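# Close the black box with two robot hands

## Task

Bring the two halves of the black box together so they mate, press them until the box is shut, and finish with neither hand in contact with the box.

## Robot and tools

Robot: two arms, left_arm (base near y = +0.334 m) and right_arm (base near y = -0.240 m), both at table height. Each carries a four-finger hand with sixteen motors: the left hand is a mirror image of the right. A camera stand is fixed to the floor behind the arms; an occasional brief nudge may move loose objects.

Scene frame: origin at table-top height, halfway between the nominal bases. +x points out over the table, +z up, and +y toward the left_arm side. Image left and right do not match arm names. Reported positions are in metres and can be off by a few centimetres, more at long reach.

Hand point axes (right hand; the left hand mirrors it, so its +x points toward the thumb): +z runs along straight fingers toward the tips, +y leaves the palm face, and +x crosses the palm away from the thumb. Straight fingertips reach about 0.139 m beyond the knuckles, which sit near z = -0.017. A rigid mast near the wrist on the palm side can strike objects.

execute_actions(actions, cameras): actions is a list of actions. Each action is a table of 1 to 15 rows; every row is one 1/30 s control step, and a short table repeats its final row until 15 steps have passed, so one action lasts 0.5 s. Each row is a single flat list of exactly 48 numbers, each within [-1, 1], covering both arms even when only one moves:
- 1-6: left_arm dx, dy, dz, rx, ry, rz
- 7-22: left hand motor goals
- 23-24: left current_limit, speed
- 25-30: right_arm dx, dy, dz, rx, ry, rz
- 31-46: right hand motor goals
- 47-48: right current_limit, speed

dx..rz are offsets, not poses. They are measured along scene-frame axes from that arm's Hand target as it stood when the action began. Every row counts from that same starting target, not from the row before it. A later action or call starts from the updated target, so sending the same offset again moves the arm further. Scale: 1.0 equals 0.6 m of travel or 180 degrees of turn. rx, ry, rz form a single rotation vector, and the arm turns about its Hand target position. If the translation has length above 1.0, it may be shortened along the same direction. At each step the commanded orientation is limited to 40 degrees from the measured one. The arm may fall short of a target. Waiting does not close that gap. Sending the missing distance as a new offset does, and even an all-zero action asks again for the target. The right elbow sags under load, so command a little higher than needed.

Hand motor goals are absolute positions, not offsets: -1 and +1 are each hinge's two stops, and 0 is a real goal, not 'hold'. The order for each hand is: index_mcp, index_abd, index_pip, index_dip, middle_mcp, middle_abd, middle_pip, middle_dip, ring_mcp, ring_abd, ring_pip, ring_dip, thumb_cmc, thumb_axl, thumb_mcp, thumb_ipl. Values for a straight position: mcp +0.75, abd 0.00, pip +0.58, dip +0.70, thumb_cmc +0.71, thumb_axl +0.68, thumb_mcp +0.23, thumb_ipl +0.17. Moving toward -1 curls fingers toward the palm, swings a finger away from the thumb (abd), and swings the thumb round in front of the palm (cmc). To leave a hand unchanged, send back its reported hand_goal, current_limit and speed. current_limit maps linearly from -1 (0 mA) to +1 (550 mA), with a floor of 11 mA; too low and a finger may not lift. speed maps to (speed+1)/2 of 8.5 rad/s. Starting values are current_limit +0.4 and speed -0.6, and the latest values persist. A finger presses only while its goal lies past the surface it touches.

cameras: a list of names, ["all"], or []. If omitted, all cameras are returned for an empty actions list and none otherwise. An unknown name invalidates the call. Cameras: cam_head_left, cam_head_right, cam_high, cam_low, cam_left_wrist, cam_right_wrist, each 672x504 pixels.

zoom_image(camera, region): gives an enlarged view of [x0, y0, x1, y1] in pixels, origin at the top-left, at most 504 by 504, taken from that camera's most recent image.

read_manual(section): returns only licence texts and does not move anything. finished_scene(scene): ends the current scene (1 or 2) permanently. Call it only once the box stays shut with no robot contact.

Results: end_effector_position and end_effector_quat_wxyz per arm; Hand target, the base for the next offsets; joint velocities, with 'within noise' meaning at rest; joint torques, noisy and offset, so not proof of contact; and motor temperatures. Per hand motor, in the same order: hand_goal, hand_measured, hand_current_ma, and hand_state, which reads moving, goal, blocked or overload.

Avoid:
- dropping parts, releasing moving parts, slamming, and hard pushes;
- hard contact with fixed or heavy objects, which fails the scene;
- letting anything fall off the table, or leaving it there;
- contact between the arms, including one hand gripping the other's fingers;
- hand currents of 495 mA or more for 5 s, which shut that motor down for 10 s;
- arm motors reaching 100 °C, which makes the arm drop. Watch for MOTOR HOT lines; holding loads, stretching out or pushing against unreachable targets heats motors.

To stop pushing against something, command the target back past the hand point. Thinking time lets the scene run while the robot holds its last command. Smooth, economical motion is preferred.

Each tool is called in YAML: its name, and indented under it one key for each argument.

## Session

execute_actions:
  actions: []

Scene clock: 0.00 s.
left_arm: end_effector_position=(+0.6056, +0.3207, +0.3321) hand_goal=(+0.754, +0.000, +0.576, +0.696, +0.754, +0.000, +0.576, +0.696, +0.754, +0.000, +0.576, +0.696, +0.714, +0.678, +0.226, +0.168) hand_measured=(+0.754, +0.000, +0.576, +0.696, +0.754, +0.000, +0.576, +0.696, +0.754, +0.000, +0.576, +0.696, +0.714, +0.678, +0.226, +0.168) hand_current_ma=(+0, +0, +0, +0, +0, +0, +0, +0, +0, +0, +0, +0, +0, +0, +0, +0) hand_state=(goal, goal, goal, goal, goal, goal, goal, goal, goal, goal, goal, goal, goal, goal, goal, goal) hand_current_limit=0.40 hand_speed=-0.60 end_effector_quat_wxyz=(+0.271, +0.144, +0.797, -0.521) | right_arm: end_effector_position=(+0.5792, -0.0212, +0.3900) hand_goal=(+0.754, +0.000, +0.576, +0.696, +0.754, +0.000, +0.576, +0.696, +0.754, +0.000, +0.576, +0.696, +0.714, +0.678, +0.226, +0.168) hand_measured=(+0.754, +0.000, +0.576, +0.696, +0.754, +0.000, +0.576, +0.696, +0.754, +0.000, +0.576, +0.696, +0.714, +0.678, +0.226, +0.168) hand_current_ma=(+0, +0, +0, +0, +0, +0, +0, +0, +0, +0, +0, +0, +0, +0, +0, +0) hand_state=(goal, goal, goal, goal, goal, goal, goal, goal, goal, goal, goal, goal, goal, goal, goal, goal) hand_current_limit=0.40 hand_speed=-0.60 end_effector_quat_wxyz=(+0.499, +0.233, +0.671, +0.497)
Joint positions: left_arm=[0.199 1.728 1.833 -1.39 1.24 -1.215] | right_arm=[0.245 1.422 0.841 0.573 -0.143 -0.454]
Joint velocities: within noise
Joint torques (N m): no reading
Motor temperatures (°C): left_arm=[30 32 34 28 29 30] | right_arm=[31 32 29 31 32 29]
Heat: left arm: hottest elbow 34 °C; right arm: hottest shoulder 32 °C.
Hand target: left_arm +0.6109, +0.3219, +0.3378; +0.277, +0.149, +0.796, -0.518 | right_arm +0.5815, -0.0205, +0.4066; +0.508, +0.227, +0.660, +0.504

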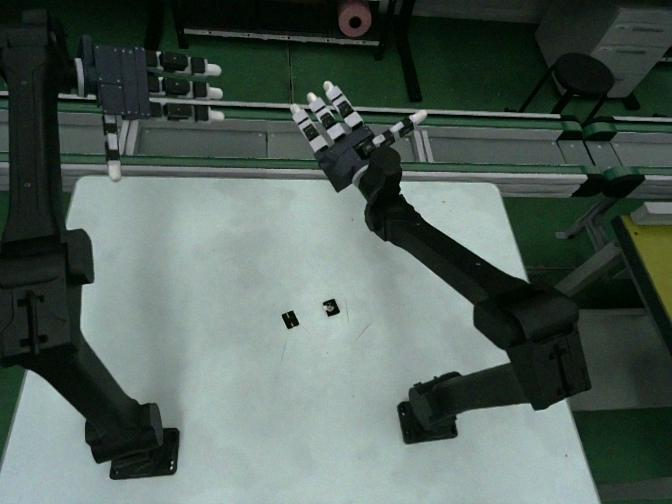

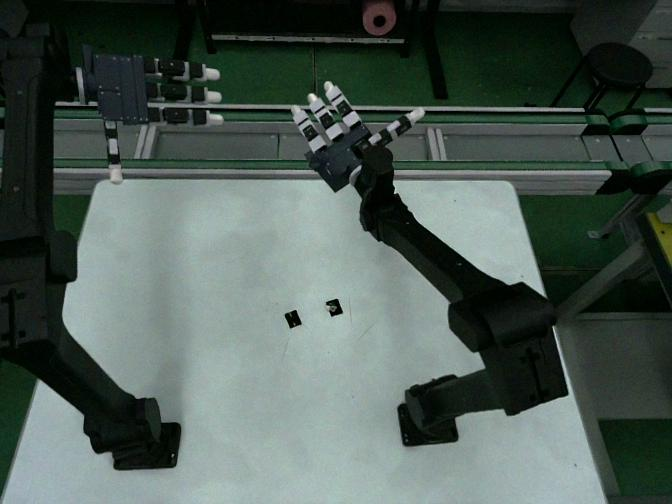

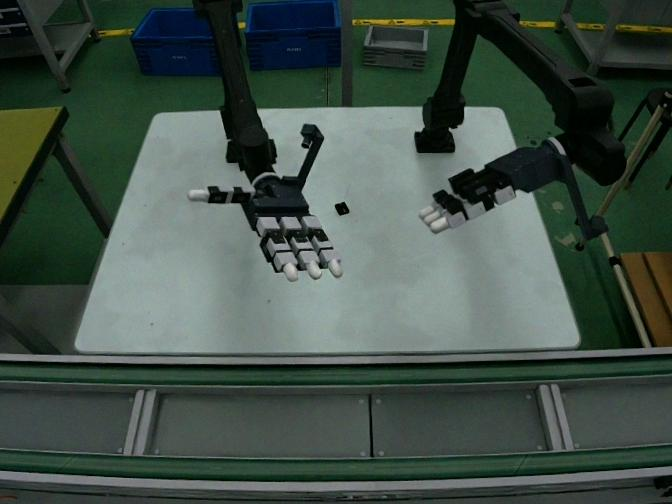

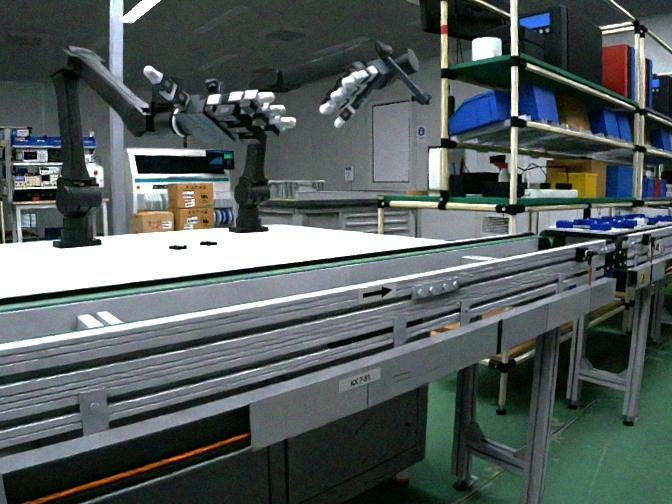

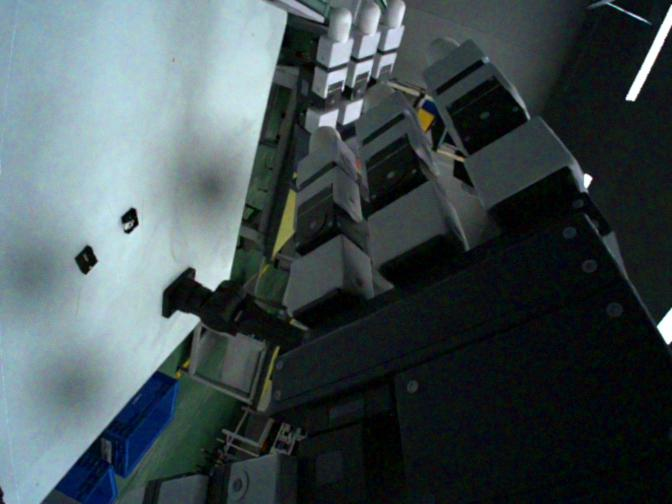

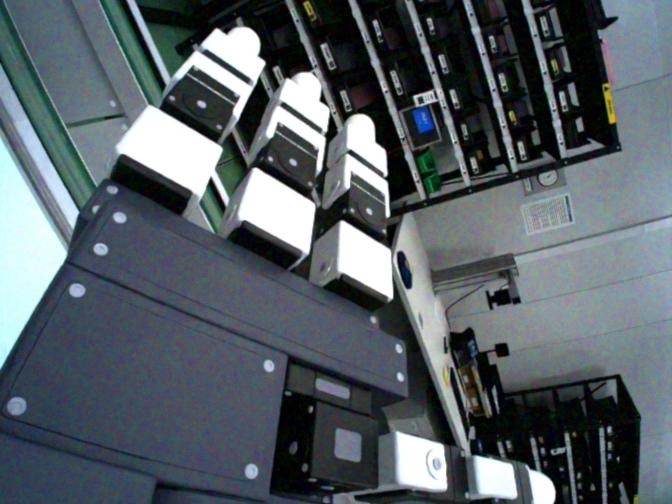

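zoom_image:
  camera: "cam_head_left"
  region: [260, 280, 370, 350]

zoom_image:
  camera: "cam_head_right"
  region: [260, 280, 370, 350]

zoom_image:
  camera: "cam_left_wrist"
  region: [60, 190, 170, 290]

zoom_image:
  camera: "cam_low"
  region: [150, 220, 240, 270]

zoom_image:
  camera: "cam_high"
  region: [300, 180, 380, 240]

Scaled by 4.582 from the camera's 672x504 image, which has a finer 960x720 frame.

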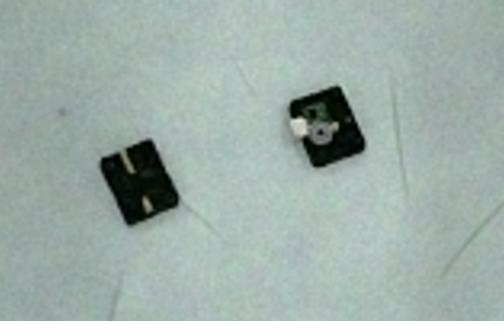

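Scaled by 4.582 from the camera's 672x504 image, which has a finer 960x720 frame.

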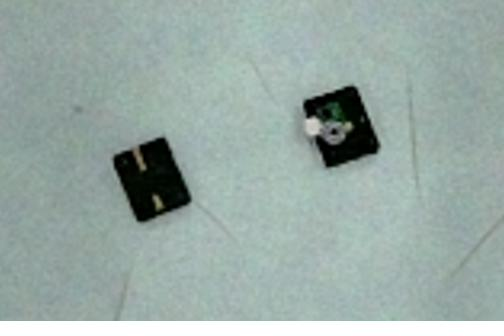

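Scaled by 4.582 from the camera's 672x504 image, which has a finer 960x720 frame.

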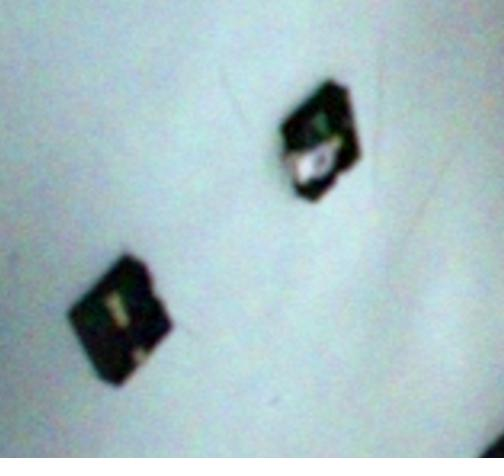

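Scaled by 5.600 from the camera's 672x504 image, which has a finer 960x720 frame.

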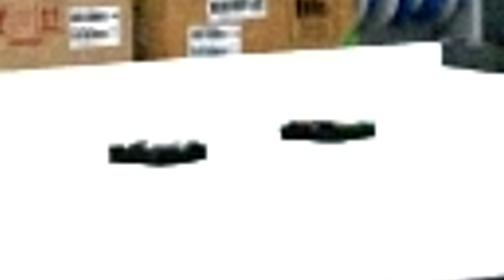

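Scaled by 6.300 from the camera's 672x504 image, which has a finer 960x720 frame.

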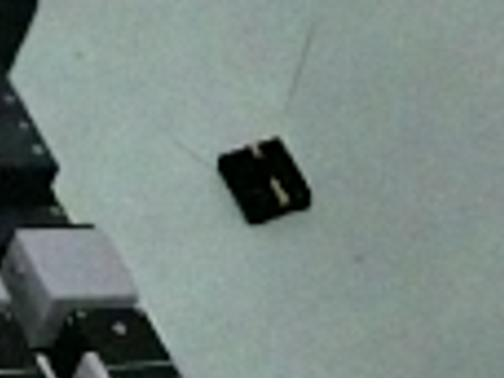

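execute_actions:
  actions:
    - [[-0.092,-0.056,-0.05,0.003,0.0245,0.0343,1,0,-0.372,-0.174,1,0,0.576,0.696,1,0,0.576,0.696,-0.571,0.678,0,-0.481,0.4,-0.6,0,-0.04,0,0.145,0.07,0.004,1,0,-0.372,-0.174,1,0,0.576,0.696,1,0,0.576,0.696,-0.571,0.678,0,-0.481,0.4,-0.6]]
    - [[-0.092,-0.056,-0.05,0.003,0.0245,0.0343,1,0,-0.372,-0.174,1,0,0.576,0.696,1,0,0.576,0.696,-0.571,0.678,0,-0.481,0.4,-0.6,0,-0.04,0,0.145,0.07,0.004,1,0,-0.372,-0.174,1,0,0.576,0.696,1,0,0.576,0.696,-0.571,0.678,0,-0.481,0.4,-0.6]]
    - [[-0.092,-0.056,-0.05,0.003,0.0245,0.0343,1,0,-0.372,-0.174,1,0,0.576,0.696,1,0,0.576,0.696,-0.571,0.678,0,-0.481,0.4,-0.6,0,-0.04,0,0.145,0.07,0.004,1,0,-0.372,-0.174,1,0,0.576,0.696,1,0,0.576,0.696,-0.571,0.678,0,-0.481,0.4,-0.6]]
    - [[-0.092,-0.056,-0.05,0.003,0.0245,0.0343,1,0,-0.372,-0.174,1,0,0.576,0.696,1,0,0.576,0.696,-0.571,0.678,0,-0.481,0.4,-0.6,0,-0.04,0,0.145,0.07,0.004,1,0,-0.372,-0.174,1,0,0.576,0.696,1,0,0.576,0.696,-0.571,0.678,0,-0.481,0.4,-0.6]]
  cameras: ["all"]

Scene clock: 38.37 s.
left_arm: end_effector_position=(+0.3982, +0.1875, +0.2229) hand_goal=(+1.000, +0.000, -0.372, -0.174, +1.000, +0.000, +0.576, +0.696, +1.000, +0.000, +0.576, +0.696, -0.570, +0.678, +0.000, -0.480) hand_measured=(+0.988, +0.000, -0.370, -0.172, +0.984, +0.000, +0.576, +0.696, +0.986, +0.000, +0.576, +0.696, -0.566, +0.678, +0.002, -0.478) hand_current_ma=(-12, +0, +1, +2, -22, +0, +0, +0, -15, +0, +0, +0, +2, +0, +1, +2) hand_state=(goal, goal, goal, goal, goal, goal, goal, goal, goal, goal, goal, goal, goal, goal, goal, goal) hand_current_limit=0.40 hand_speed=-0.60 end_effector_quat_wxyz=(+0.228, -0.001, +0.870, -0.437) | right_arm: end_effector_position=(+0.5745, -0.1125, +0.3758) hand_goal=(+1.000, +0.000, -0.372, -0.174, +1.000, +0.000, +0.576, +0.696, +1.000, +0.000, +0.576, +0.696, -0.570, +0.678, +0.000, -0.480) hand_measured=(+1.000, +0.000, -0.368, -0.172, +1.000, +0.002, +0.576, +0.696, +1.000, +0.002, +0.576, +0.696, -0.560, +0.678, +0.000, -0.478) hand_current_ma=(+0, +0, +1, +1, +0, +0, +0, +0, +0, +0, +0, +0, +5, +0, +0, +0) hand_state=(goal, goal, goal, goal, goal, goal, goal, goal, goal, goal, goal, goal, goal, goal, goal, goal) hand_current_limit=0.40 hand_speed=-0.60 end_effector_quat_wxyz=(-0.155, +0.692, +0.166, +0.685)
Joint positions: left_arm=[-0.184 1.11 0.946 -0.607 0.744 -2.08] | right_arm=[0.282 1.177 0.897 0.267 -0.113 1.557]
Joint torques (N m): left_arm=[-0.73 -6.95 8.53 1.48 0.6 -0.11] | right_arm=[0.32 -11.99 14.57 1.98 -0.1 0.01]
Motor temperatures (°C): left_arm=[30 36 46 28 31 30] | right_arm=[31 35 40 32 32 29]
Heat: left arm: hottest elbow 46 °C; right arm: hottest elbow 40 °C.
Hand target: left_arm +0.3901, +0.1875, +0.2175; +0.253, -0.100, +0.851, -0.448 | right_arm +0.5815, -0.1165, +0.4068; -0.158, +0.680, +0.157, +0.698
Off the commanded pose: left_arm 0.010 m, 12 deg | right_arm 0.032 m, 2 deg.
joint sent to its limit (left arm) — joint 6 (wrist roll), lower limit. The joint targets are off in orientation, not in position.

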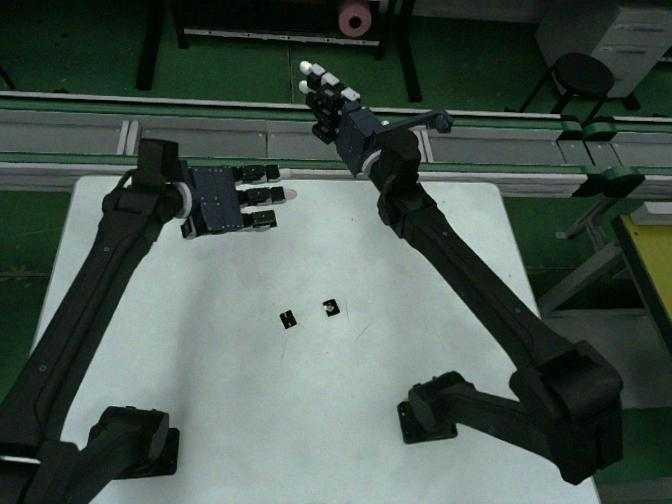

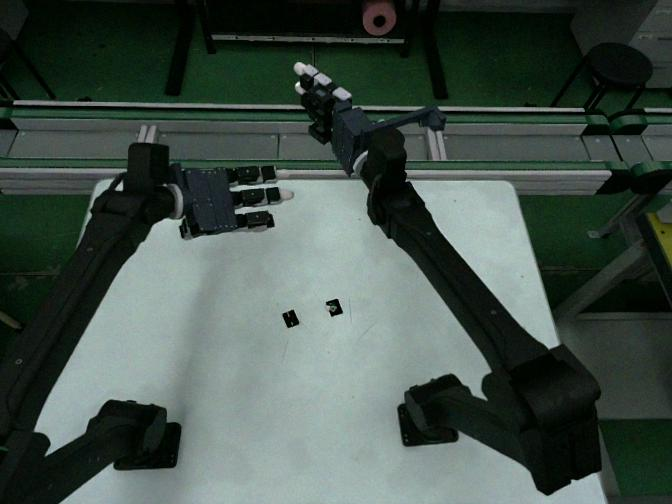

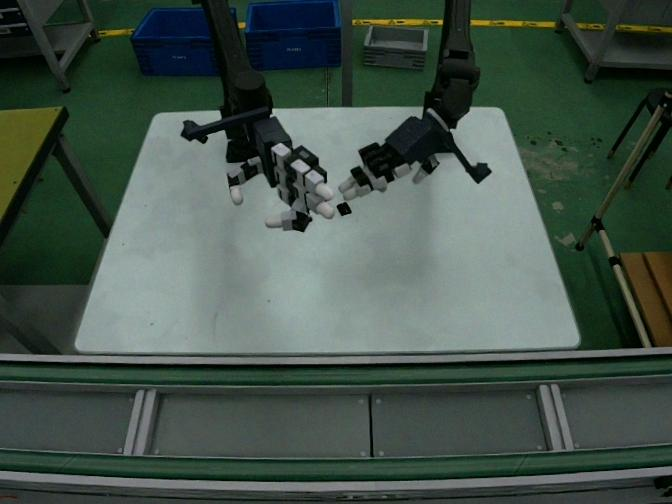

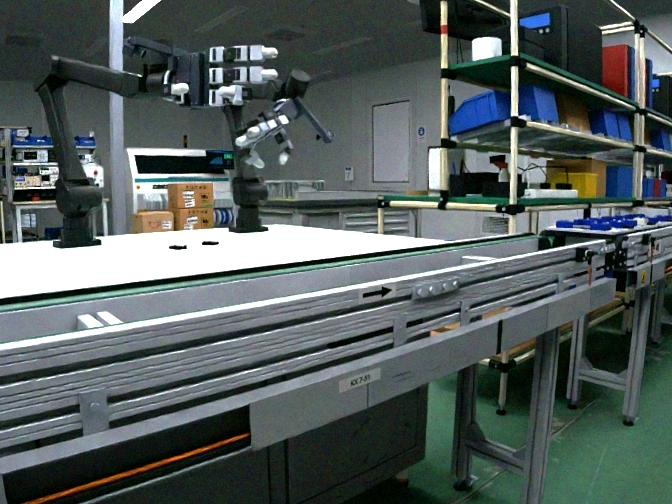

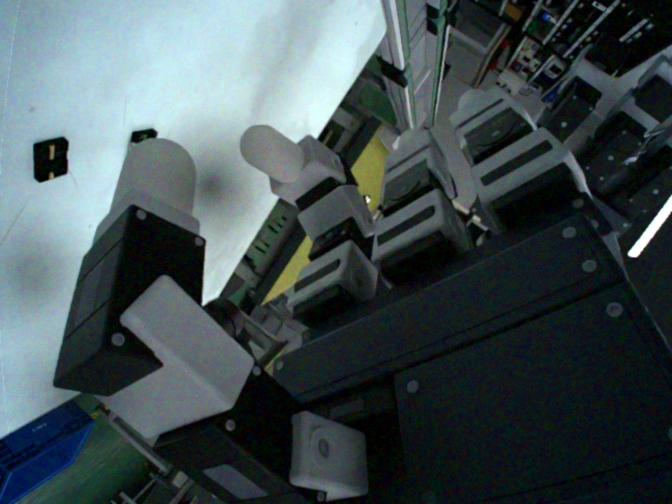

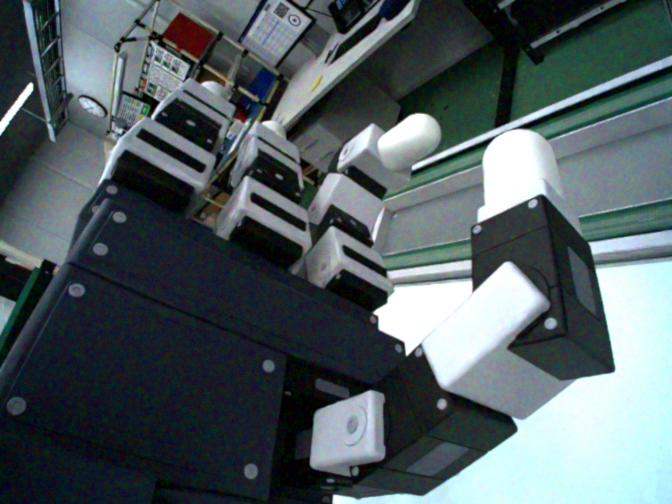

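zoom_image:
  camera: "cam_left_wrist"
  region: [20, 120, 170, 230]

Scaled by 3.360 from the camera's 672x504 image, which has a finer 960x720 frame.

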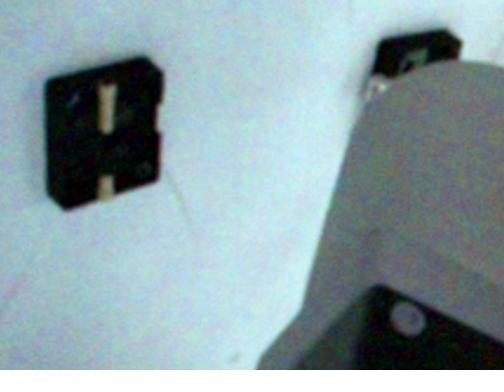

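execute_actions:
  actions:
    - [[0,0.07,0.035,0,0,0,1,0,-0.372,-0.174,1,0,0.576,0.696,1,0,0.576,0.696,-0.571,0.678,0,-0.481,0.4,-0.6,-0.075,0.024,-0.053,0.0056,0.088,0.075,1,0,-0.372,-0.174,1,0,0.576,0.696,1,0,0.576,0.696,-0.571,0.678,0,-0.481,0.4,-0.6]]
    - [[0,0.07,0.035,0,0,0,1,0,-0.372,-0.174,1,0,0.576,0.696,1,0,0.576,0.696,-0.571,0.678,0,-0.481,0.4,-0.6,-0.075,0.024,-0.053,0.0056,0.088,0.075,1,0,-0.372,-0.174,1,0,0.576,0.696,1,0,0.576,0.696,-0.571,0.678,0,-0.481,0.4,-0.6]]
    - [[0,0.07,0.035,0,0,0,1,0,-0.372,-0.174,1,0,0.576,0.696,1,0,0.576,0.696,-0.571,0.678,0,-0.481,0.4,-0.6,-0.075,0.024,-0.053,0.0056,0.088,0.075,1,0,-0.372,-0.174,1,0,0.576,0.696,1,0,0.576,0.696,-0.571,0.678,0,-0.481,0.4,-0.6]]
    - [[0,0.07,0.035,0,0,0,1,0,-0.372,-0.174,1,0,0.576,0.696,1,0,0.576,0.696,-0.571,0.678,0,-0.481,0.4,-0.6,-0.075,0.024,-0.053,0.0056,0.088,0.075,1,0,-0.372,-0.174,1,0,0.576,0.696,1,0,0.576,0.696,-0.571,0.678,0,-0.481,0.4,-0.6]]
  cameras: ["cam_head_left", "cam_right_wrist", "cam_high"]

Scene clock: 49.07 s.
left_arm: end_effector_position=(+0.3755, +0.3498, +0.2776) hand_goal=(+1.000, +0.000, -0.372, -0.174, +1.000, +0.000, +0.576, +0.696, +1.000, +0.000, +0.576, +0.696, -0.570, +0.678, +0.000, -0.480) hand_measured=(+0.988, +0.000, -0.370, -0.172, +0.984, +0.000, +0.576, +0.696, +0.986, +0.000, +0.576, +0.696, -0.566, +0.678, +0.000, -0.478) hand_current_ma=(-12, +0, +1, +2, -22, +0, +0, +0, -15, +0, +0, +0, +2, +0, +0, +2) hand_state=(goal, goal, goal, goal, goal, goal, goal, goal, goal, goal, goal, goal, goal, goal, goal, goal) hand_current_limit=0.40 hand_speed=-0.60 end_effector_quat_wxyz=(+0.236, -0.115, +0.852, -0.452) | right_arm: end_effector_position=(+0.3866, -0.0562, +0.2654) hand_goal=(+1.000, +0.000, -0.372, -0.174, +1.000, +0.000, +0.576, +0.696, +1.000, +0.000, +0.576, +0.696, -0.570, +0.678, +0.000, -0.480) hand_measured=(+0.992, +0.000, -0.370, -0.172, +0.990, +0.002, +0.576, +0.696, +0.992, +0.002, +0.576, +0.696, -0.560, +0.678, +0.000, -0.478) hand_current_ma=(-4, +0, +0, +1, -6, +1, +0, +0, -4, +0, +0, +0, +5, +0, +0, +0) hand_state=(goal, goal, goal, goal, goal, goal, goal, goal, goal, goal, goal, goal, goal, goal, goal, goal) hand_current_limit=0.40 hand_speed=-0.60 end_effector_quat_wxyz=(-0.522, +0.792, +0.297, +0.109)
Joint positions: left_arm=[0.314 1.102 1.112 -1.091 0.996 -1.791] | right_arm=[0.11 1.277 1.217 -1.472 -1.124 1.051]
Joint torques (N m): left_arm=[-0.03 -4.31 14.06 0.47 1.27 0.1] | right_arm=[0.26 -9.99 12.9 0.14 -0.85 -0.09]
Motor temperatures (°C): left_arm=[30 35 47 28 31 30] | right_arm=[31 35 45 32 32 29]
Heat: left arm: hottest elbow 47 °C; right arm: hottest elbow 45 °C.
Hand target: left_arm +0.3902, +0.3556, +0.3016; +0.253, -0.100, +0.851, -0.448 | right_arm +0.4015, -0.0588, +0.2794; -0.520, +0.789, +0.308, +0.115
Off the commanded pose: left_arm 0.029 m, 3 deg | right_arm 0.021 m, 2 deg.
Images, in order (width x height): cam_head_left 672x504, cam_high 672x504, cam_right_wrist 672x504.

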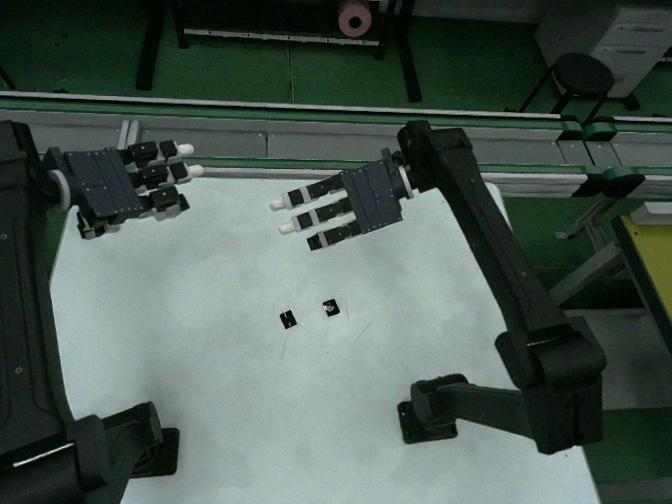

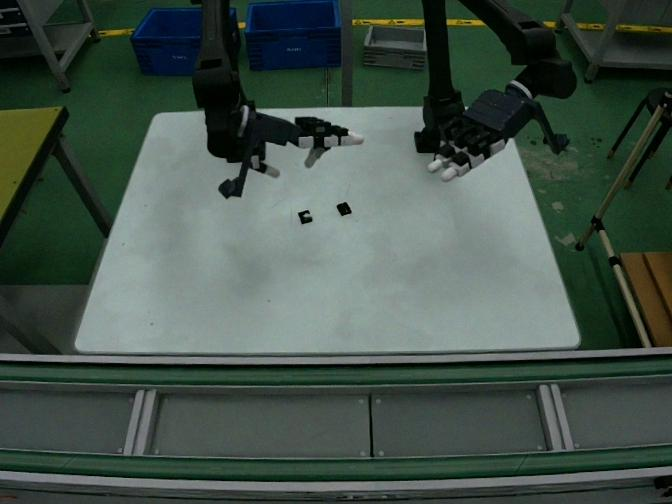

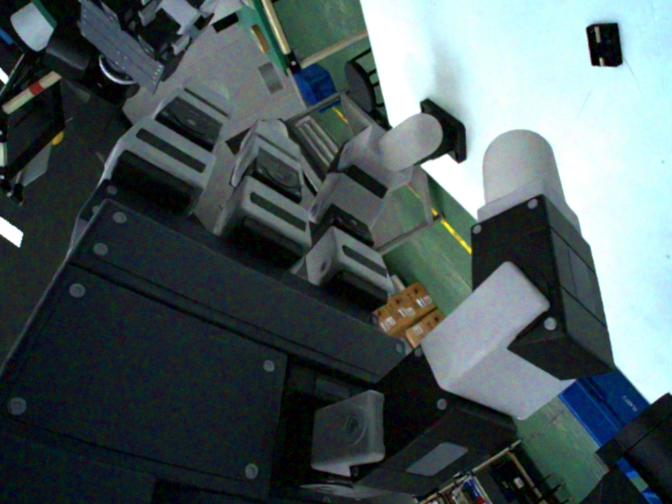

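zoom_image:
  camera: "cam_high"
  region: [285, 190, 365, 240]

zoom_image:
  camera: "cam_right_wrist"
  region: [570, 10, 650, 80]

Scaled by 6.300 from the camera's 672x504 image, which has a finer 960x720 frame.

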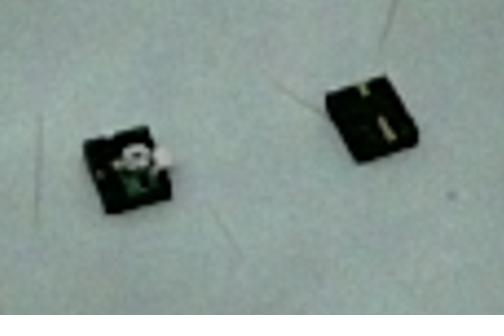

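Scaled by 6.300 from the camera's 672x504 image, which has a finer 960x720 frame.

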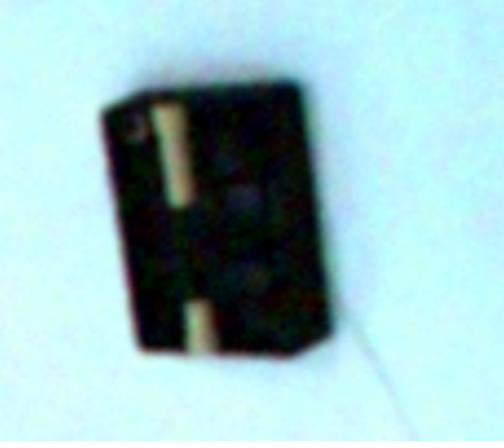

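execute_actions:
  actions:
    - [[0,0,0,0,0,0,1,0,-0.372,-0.174,1,0,0.576,0.696,1,0,0.576,0.696,-0.571,0.678,0,-0.481,0.4,-0.6,-0.096,0.081,-0.083,0,0,0,1,0,-0.372,-0.174,1,0,0.576,0.696,1,0,0.576,0.696,-0.571,0.678,0,-0.481,0.4,-0.6]]
    - [[0,0,0,0,0,0,1,0,-0.372,-0.174,1,0,0.576,0.696,1,0,0.576,0.696,-0.571,0.678,0,-0.481,0.4,-0.6,-0.096,0.081,-0.083,0,0,0,1,0,-0.372,-0.174,1,0,0.576,0.696,1,0,0.576,0.696,-0.571,0.678,0,-0.481,0.4,-0.6]]
  cameras: ["cam_head_left", "cam_right_wrist", "cam_left_wrist"]

Scene clock: 53.23 s.
left_arm: end_effector_position=(+0.3750, +0.3496, +0.2774) hand_goal=(+1.000, +0.000, -0.372, -0.174, +1.000, +0.000, +0.576, +0.696, +1.000, +0.000, +0.576, +0.696, -0.570, +0.678, +0.000, -0.480) hand_measured=(+0.988, +0.000, -0.370, -0.172, +0.984, +0.000, +0.576, +0.696, +0.986, +0.000, +0.576, +0.696, -0.566, +0.678, +0.000, -0.478) hand_current_ma=(-12, +0, +1, +2, -22, +0, +0, +0, -15, +0, +0, +0, +2, +0, +0, +2) hand_state=(goal, goal, goal, goal, goal, goal, goal, goal, goal, goal, goal, goal, goal, goal, goal, goal) hand_current_limit=0.40 hand_speed=-0.60 end_effector_quat_wxyz=(+0.235, -0.114, +0.853, -0.453) | right_arm: end_effector_position=(+0.2859, +0.0331, +0.1742) hand_goal=(+1.000, +0.000, -0.372, -0.174, +1.000, +0.000, +0.576, +0.696, +1.000, +0.000, +0.576, +0.696, -0.570, +0.678, +0.000, -0.480) hand_measured=(+0.992, +0.000, -0.370, -0.172, +0.990, +0.002, +0.576, +0.696, +0.992, +0.002, +0.576, +0.696, -0.564, +0.678, +0.000, -0.478) hand_current_ma=(-4, +0, +0, +1, -6, +1, +0, +0, -4, +0, +0, +0, +2, +0, +0, +0) hand_state=(goal, goal, goal, goal, goal, goal, goal, goal, goal, goal, goal, goal, goal, goal, goal, goal) hand_current_limit=0.40 hand_speed=-0.60 end_effector_quat_wxyz=(-0.521, +0.792, +0.304, +0.099)
Joint positions: left_arm=[0.314 1.102 1.112 -1.095 0.997 -1.787] | right_arm=[0.47 1.044 0.764 -0.673 -1.004 1.715]
Joint torques (N m): left_arm=[-0.56 -4.37 14.26 0.44 1.25 0.1] | right_arm=[2.08 -8.59 9.68 2.26 -0.57 0.02]
Heat: left arm: hottest elbow 47 °C; right arm: hottest elbow 45 °C.
Hand target: left_arm +0.3902, +0.3556, +0.3016; +0.253, -0.100, +0.851, -0.448 | right_arm +0.2863, +0.0383, +0.1798; -0.520, +0.789, +0.308, +0.115
Off the commanded pose: left_arm 0.029 m, 3 deg | right_arm 0.008 m, 2 deg.
Images, in order (width x height): cam_head_left 672x504, cam_left_wrist 672x504, cam_right_wrist 672x504.

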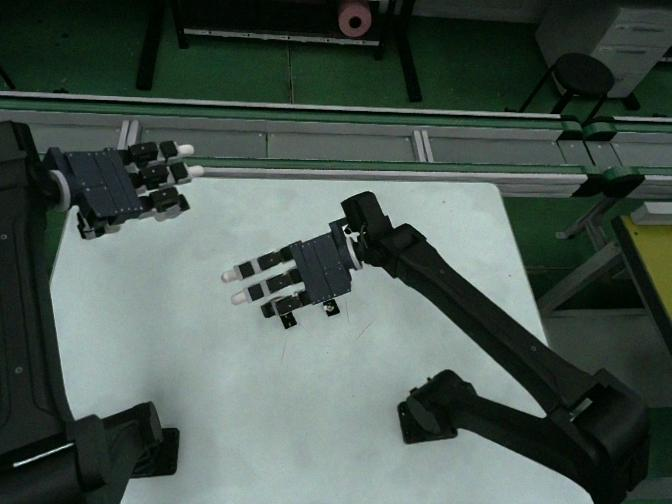

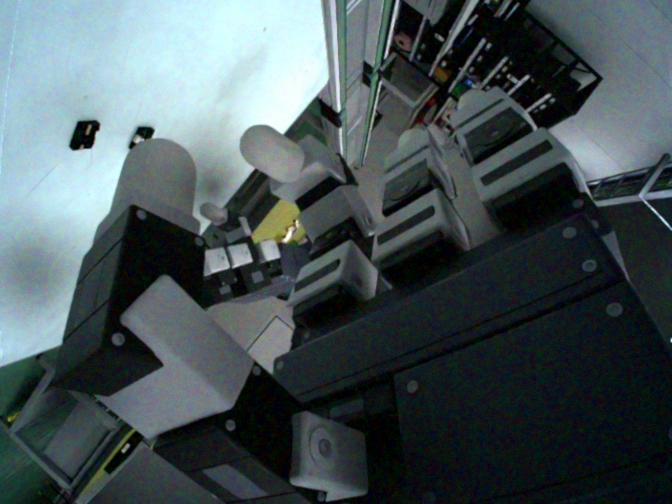

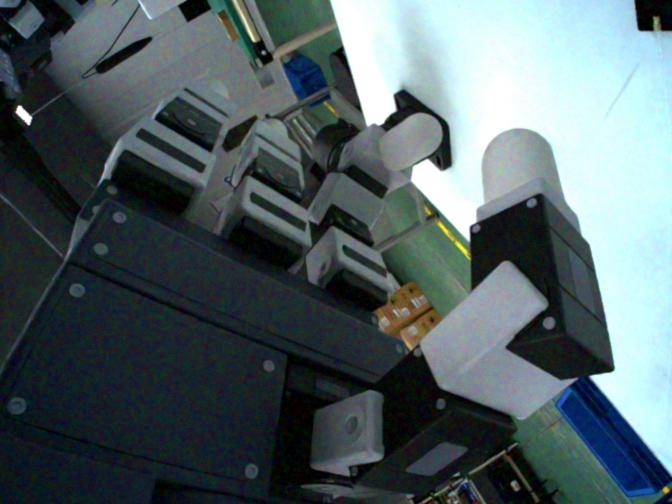

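zoom_image:
  camera: "cam_left_wrist"
  region: [55, 105, 165, 165]

zoom_image:
  camera: "cam_right_wrist"
  region: [572, 0, 672, 60]

Scaled by 4.582 from the camera's 672x504 image, which has a finer 960x720 frame.

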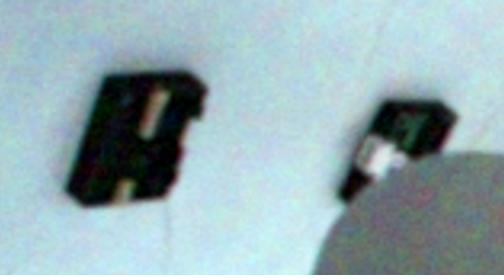

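Scaled by 5.040 from the camera's 672x504 image, which has a finer 960x720 frame.

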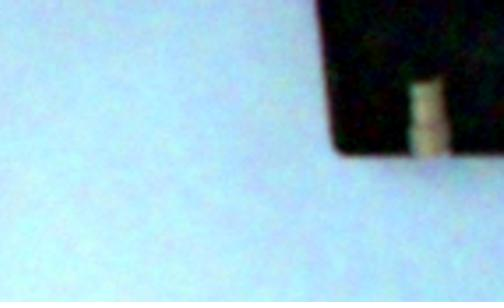

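execute_actions:
  actions:
    - [[0,0,0,0,0,0,1,0,-0.372,-0.174,1,0,0.576,0.696,1,0,0.576,0.696,-0.571,0.678,0,-0.481,0.4,-0.6,0.033,-0.033,-0.083,0,0,0,1,0,-0.372,-0.174,1,0,0.576,0.696,1,0,0.576,0.696,-0.571,0.678,0,-0.481,0.4,-0.6]]
    - [[0,0,0,0,0,0,1,0,-0.372,-0.174,1,0,0.576,0.696,1,0,0.576,0.696,-0.571,0.678,0,-0.481,0.4,-0.6,0.033,-0.033,-0.083,0,0,0,1,0,-0.372,-0.174,1,0,0.576,0.696,1,0,0.576,0.696,-0.571,0.678,0,-0.481,0.4,-0.6]]
  cameras: ["cam_head_left", "cam_right_wrist", "cam_low"]

Scene clock: 57.17 s.
left_arm: end_effector_position=(+0.3750, +0.3496, +0.2774) hand_goal=(+1.000, +0.000, -0.372, -0.174, +1.000, +0.000, +0.576, +0.696, +1.000, +0.000, +0.576, +0.696, -0.570, +0.678, +0.000, -0.480) hand_measured=(+0.988, +0.000, -0.370, -0.172, +0.984, +0.000, +0.576, +0.696, +0.986, +0.000, +0.576, +0.696, -0.566, +0.678, +0.000, -0.478) hand_current_ma=(-12, +0, +1, +2, -22, +0, +0, +0, -15, +0, +0, +0, +2, +0, +0, +2) hand_state=(goal, goal, goal, goal, goal, goal, goal, goal, goal, goal, goal, goal, goal, goal, goal, goal) hand_current_limit=0.40 hand_speed=-0.60 end_effector_quat_wxyz=(+0.235, -0.114, +0.853, -0.453) | right_arm: end_effector_position=(+0.3142, -0.0031, +0.0769) hand_goal=(+1.000, +0.000, -0.372, -0.174, +1.000, +0.000, +0.576, +0.696, +1.000, +0.000, +0.576, +0.696, -0.570, +0.678, +0.000, -0.480) hand_measured=(+0.992, +0.000, -0.370, -0.172, +0.990, +0.002, +0.576, +0.696, +0.992, +0.002, +0.576, +0.696, -0.564, +0.678, +0.000, -0.478) hand_current_ma=(-4, +0, +0, +1, -6, +1, +0, +0, -4, +0, +0, +0, +2, +0, +0, +0) hand_state=(goal, goal, goal, goal, goal, goal, goal, goal, goal, goal, goal, goal, goal, goal, goal, goal) hand_current_limit=0.40 hand_speed=-0.60 end_effector_quat_wxyz=(-0.519, +0.793, +0.303, +0.102)
Joint positions: left_arm=[0.314 1.102 1.112 -1.095 0.997 -1.787] | right_arm=[0.325 1.239 0.645 -0.568 -1.069 1.471]
Joint torques (N m): left_arm=[-0.73 -4.54 14.11 0.53 1.25 0.08] | right_arm=[0.5 -7.82 9.06 1.87 -0.98 -0.09]
Heat: left arm: hottest elbow 48 °C; right arm: hottest elbow 44 °C.
Hand target: left_arm +0.3902, +0.3556, +0.3016; +0.253, -0.100, +0.851, -0.448 | right_arm +0.3260, -0.0012, +0.0804; -0.520, +0.788, +0.308, +0.115
Off the commanded pose: left_arm 0.029 m, 3 deg | right_arm 0.012 m, 2 deg.
Images, in order (width x height): cam_head_left 672x504, cam_low 672x504, cam_right_wrist 672x504.

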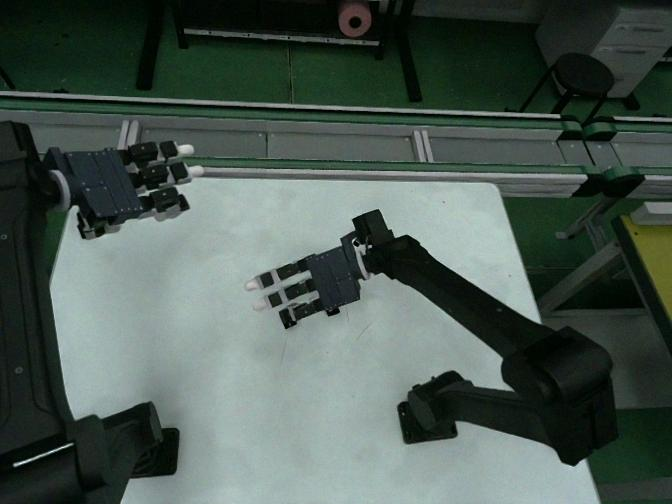

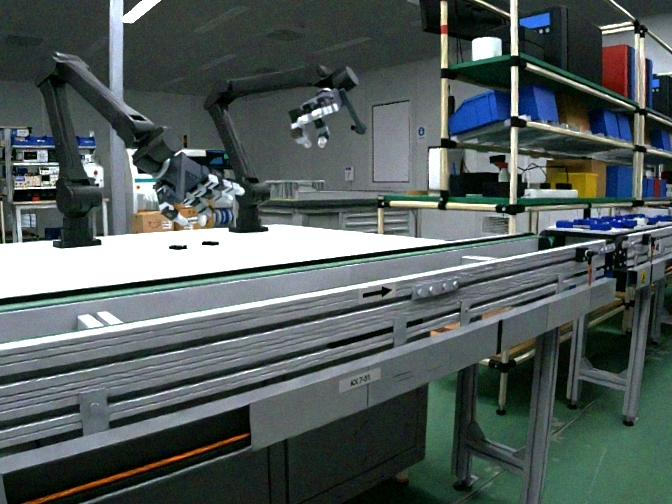

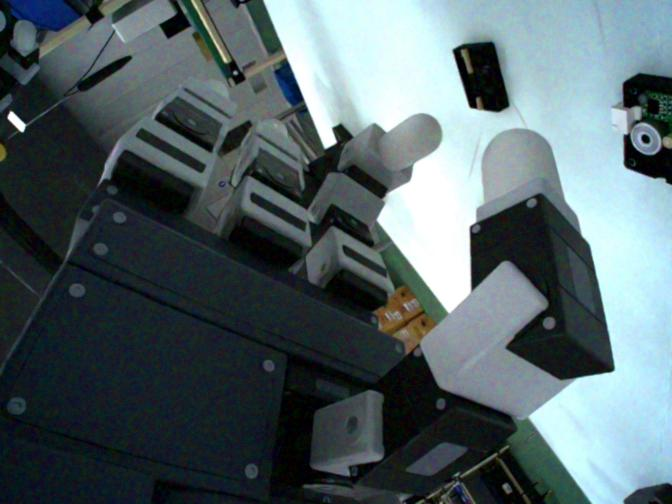

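zoom_image:
  camera: "cam_right_wrist"
  region: [440, 30, 530, 120]

zoom_image:
  camera: "cam_right_wrist"
  region: [592, 60, 672, 200]

zoom_image:
  camera: "cam_low"
  region: [160, 230, 230, 260]

Scaled by 5.600 from the camera's 672x504 image, which has a finer 960x720 frame.

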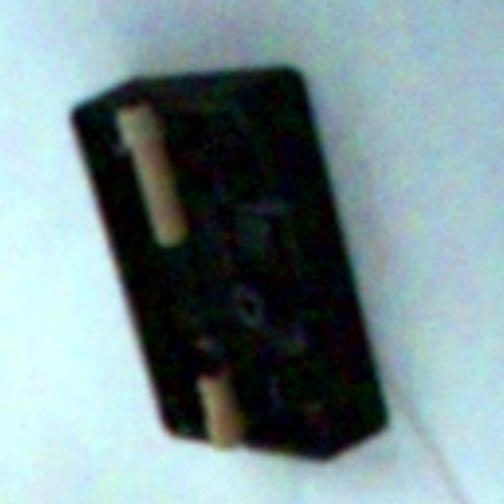

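Scaled by 3.600 from the camera's 672x504 image, which has a finer 960x720 frame.

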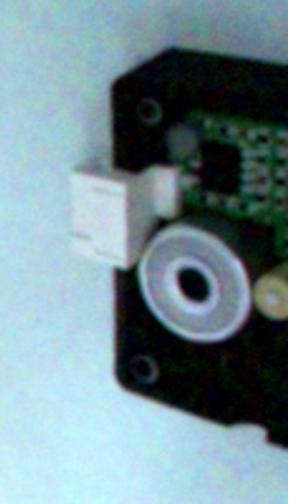

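Scaled by 7.200 from the camera's 672x504 image, which has a finer 960x720 frame.

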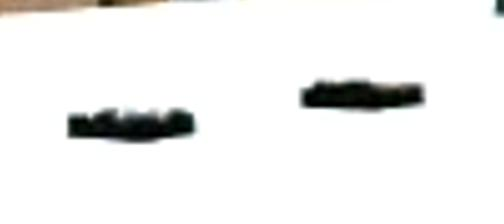

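execute_actions:
  actions:
    - [[0,0,0,0,0,0,1,0,-0.372,-0.174,1,0,0.576,0.696,1,0,0.576,0.696,-0.571,0.678,0,-0.481,0.4,-0.6,-0.06,0.06,-0.03,0,0,0,1,0,-0.372,-0.174,1,0,0.576,0.696,1,0,0.576,0.696,-0.571,0.678,0,-0.481,0.4,-0.6]]
  cameras: ["cam_head_left", "cam_right_wrist", "cam_low", "cam_high"]

zoom_image:
  camera: "cam_right_wrist"
  region: [440, 0, 672, 160]

Scene clock: 62.07 s.
left_arm: end_effector_position=(+0.3750, +0.3496, +0.2774) hand_goal=(+1.000, +0.000, -0.372, -0.174, +1.000, +0.000, +0.576, +0.696, +1.000, +0.000, +0.576, +0.696, -0.570, +0.678, +0.000, -0.480) hand_measured=(+0.988, +0.000, -0.370, -0.172, +0.984, +0.000, +0.576, +0.696, +0.986, +0.000, +0.576, +0.696, -0.566, +0.678, +0.000, -0.478) hand_current_ma=(-12, +0, +1, +2, -22, +0, +0, +0, -15, +0, +0, +0, +2, +0, +0, +2) hand_state=(goal, goal, goal, goal, goal, goal, goal, goal, goal, goal, goal, goal, goal, goal, goal, goal) hand_current_limit=0.40 hand_speed=-0.60 end_effector_quat_wxyz=(+0.235, -0.114, +0.853, -0.453) | right_arm: end_effector_position=(+0.2884, +0.0290, +0.0548) hand_goal=(+1.000, +0.000, -0.372, -0.174, +1.000, +0.000, +0.576, +0.696, +1.000, +0.000, +0.576, +0.696, -0.570, +0.678, +0.000, -0.480) hand_measured=(+0.992, +0.000, -0.370, -0.172, +0.990, +0.002, +0.576, +0.696, +0.992, +0.002, +0.576, +0.696, -0.564, +0.678, +0.000, -0.478) hand_current_ma=(-4, +0, +0, +1, -6, +1, +0, +0, -4, +0, +0, +0, +2, +0, +0, +0) hand_state=(goal, goal, goal, goal, goal, goal, goal, goal, goal, goal, goal, goal, goal, goal, goal, goal) hand_current_limit=0.40 hand_speed=-0.60 end_effector_quat_wxyz=(-0.518, +0.794, +0.300, +0.102)
Joint positions: left_arm=[0.314 1.102 1.112 -1.095 0.997 -1.787] | right_arm=[0.458 1.237 0.548 -0.27 -1 1.71]
Joint torques (N m): left_arm=[0.09 -4.48 14.19 0.69 1.22 0.11] | right_arm=[1.85 -10.34 7.79 2.25 -0.58 0.04]
Heat: left arm: hottest elbow 48 °C; right arm: hottest elbow 44 °C.
Hand target: left_arm +0.3902, +0.3556, +0.3016; +0.253, -0.100, +0.851, -0.448 | right_arm +0.2899, +0.0348, +0.0622; -0.520, +0.788, +0.308, +0.115
Off the commanded pose: left_arm 0.029 m, 3 deg | right_arm 0.010 m, 2 deg.
Images, in order (width x height): cam_head_left 672x504, cam_high 672x504, cam_low 672x504, cam_right_wrist 672x504.

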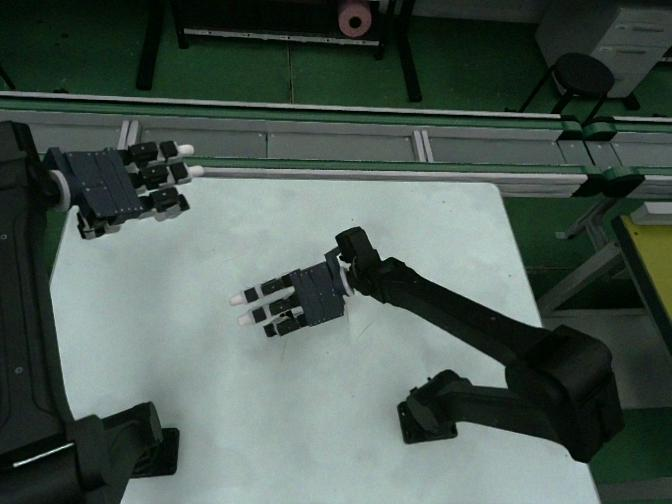

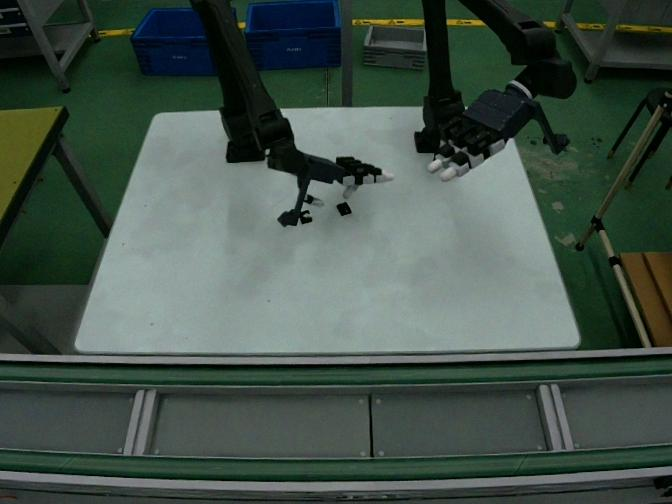

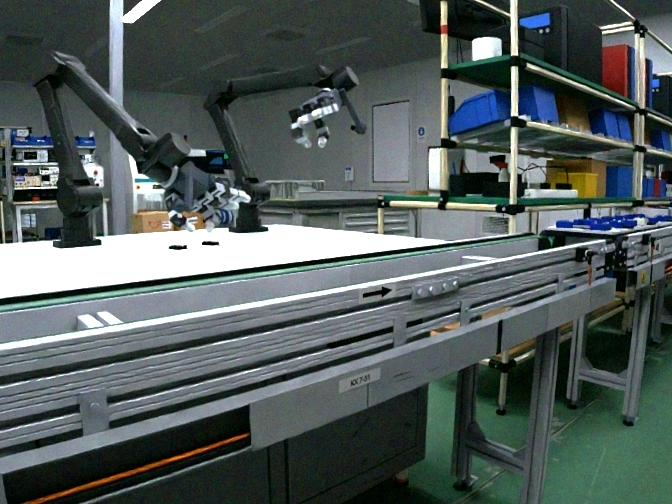

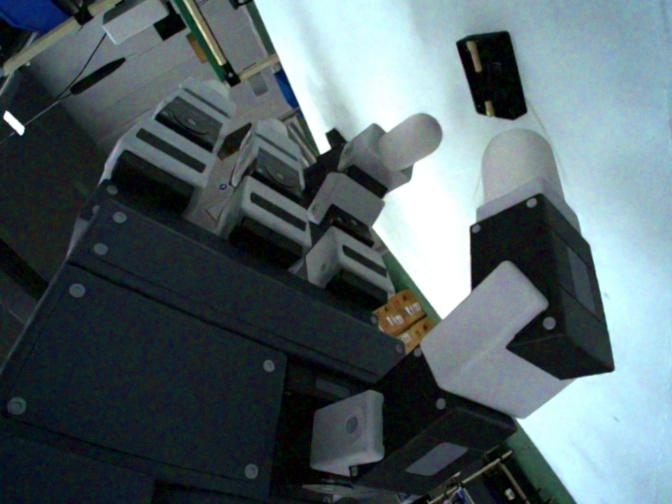

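Scaled by 2.172 from the camera's 672x504 image, which has a finer 960x720 frame.

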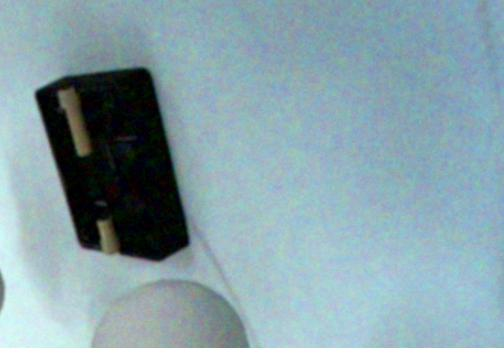

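execute_actions:
  actions:
    - [[-0.01,-0.03,0,0.0046,0.0114,-0.104,1,0,-0.372,-0.174,1,0,0.576,0.696,1,0,0.576,0.696,-0.479,0.678,0,-0.481,0.4,-0.6,0.046,-0.131,0.1,0,0,0,1,0,-0.372,-0.174,1,0,0.576,0.696,1,0,0.576,0.696,-0.571,0.678,0,-0.481,0.4,-0.6]]
    - [[-0.01,-0.03,0,0.0046,0.0114,-0.104,1,0,-0.372,-0.174,1,0,0.576,0.696,1,0,0.576,0.696,-0.479,0.678,0,-0.481,0.4,-0.6,0.046,-0.131,0.1,0,0,0,1,0,-0.372,-0.174,1,0,0.576,0.696,1,0,0.576,0.696,-0.571,0.678,0,-0.481,0.4,-0.6]]
    - [[-0.01,-0.06,-0.02,0.0046,0.0114,-0.104,1,0,-0.372,-0.174,1,0,0.576,0.696,1,0,0.576,0.696,-0.479,0.678,0,-0.481,0.4,-0.6,0.046,-0.131,0.1,0,0,0,1,0,-0.372,-0.174,1,0,0.576,0.696,1,0,0.576,0.696,-0.571,0.678,0,-0.481,0.4,-0.6]]
    - [[-0.01,-0.06,-0.03,0.0046,0.0114,-0.104,1,0,-0.372,-0.174,1,0,0.576,0.696,1,0,0.576,0.696,-0.479,0.678,0,-0.481,0.4,-0.6,0.046,-0.131,0.1,0,0,0,1,0,-0.372,-0.174,1,0,0.576,0.696,1,0,0.576,0.696,-0.571,0.678,0,-0.481,0.4,-0.6]]
    - [[-0.01,-0.08,-0.03,0.0046,0.0114,-0.104,1,0,-0.372,-0.174,1,0,0.576,0.696,1,0,0.576,0.696,-0.479,0.678,0,-0.481,0.4,-0.6,0,0,0,0,0,0,1,0,-0.372,-0.174,1,0,0.576,0.696,1,0,0.576,0.696,-0.571,0.678,0,-0.481,0.4,-0.6]]
  cameras: ["cam_head_left", "cam_left_wrist"]

Scene clock: 90.30 s.
left_arm: end_effector_position=(+0.3610, +0.1985, +0.2603) hand_goal=(+1.000, +0.000, -0.372, -0.174, +1.000, +0.000, +0.576, +0.696, +1.000, +0.000, +0.576, +0.696, -0.478, +0.678, +0.000, -0.480) hand_measured=(+0.990, +0.000, -0.370, -0.172, +0.984, +0.000, +0.576, +0.696, +0.986, +0.000, +0.576, +0.696, -0.478, +0.678, +0.000, -0.478) hand_current_ma=(-12, +0, +1, +1, -22, +0, +0, +0, -15, +0, +0, +0, +0, +0, +0, +2) hand_state=(goal, goal, goal, goal, goal, goal, goal, goal, goal, goal, goal, goal, goal, goal, goal, goal) hand_current_limit=0.40 hand_speed=-0.60 end_effector_quat_wxyz=(+0.051, +0.467, +0.821, -0.324) | right_arm: end_effector_position=(+0.3928, -0.2718, +0.2881) hand_goal=(+1.000, +0.000, -0.372, -0.174, +1.000, +0.000, +0.576, +0.696, +1.000, +0.000, +0.576, +0.696, -0.570, +0.678, +0.000, -0.480) hand_measured=(+0.992, +0.000, -0.370, -0.172, +0.990, +0.002, +0.576, +0.696, +0.992, +0.002, +0.576, +0.696, -0.564, +0.678, +0.000, -0.478) hand_current_ma=(-4, +0, +0, +1, -6, +1, +0, +0, -5, +0, +0, +0, +2, +0, +0, +0) hand_state=(goal, goal, goal, goal, goal, goal, goal, goal, goal, goal, goal, goal, goal, goal, goal, goal) hand_current_limit=0.40 hand_speed=-0.60 end_effector_quat_wxyz=(-0.386, +0.863, +0.226, +0.235)
Joint positions: left_arm=[-0.231 1.297 1.314 -1.694 0.661 -0.726] | right_arm=[-0.412 1.187 1.235 -1.7 -0.935 0.666]
Joint torques (N m): left_arm=[-0.56 -6.65 8.08 -0.46 0.78 0.11] | right_arm=[0.15 -8.29 12.21 0.12 -0.9 0.03]
Motor temperatures (°C): left_arm=[30 34 53 28 31 30] | right_arm=[31 34 41 32 33 28]
Heat: left arm: hottest elbow 53 °C; right arm: hottest elbow 41 °C.
Hand target: left_arm +0.3601, +0.1995, +0.2536; -0.219, +0.524, +0.686, -0.454 | right_arm +0.4004, -0.2797, +0.3023; -0.520, +0.789, +0.308, +0.115
Off the commanded pose: left_arm 0.007 m, 38 deg | right_arm 0.018 m, 24 deg.
joint sent to its limit (left arm) — joint 4 (wrist pitch), lower limit. The joint targets are off in orientation, not in position.
joint sent to its limit (right arm) — joint 4 (wrist pitch), lower limit. The joint targets are off in orientation, not in position.
Images, in order (width x height): cam_head_left 672x504, cam_left_wrist 672x504.

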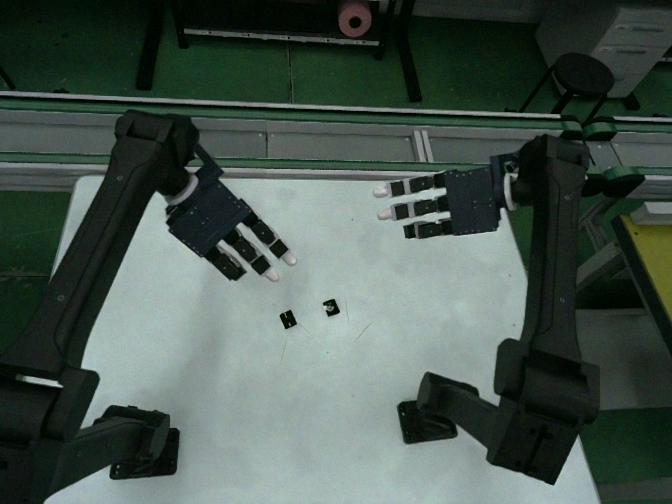

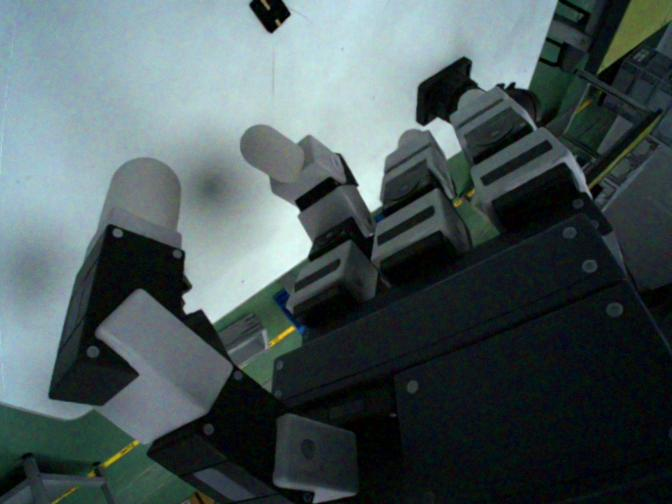

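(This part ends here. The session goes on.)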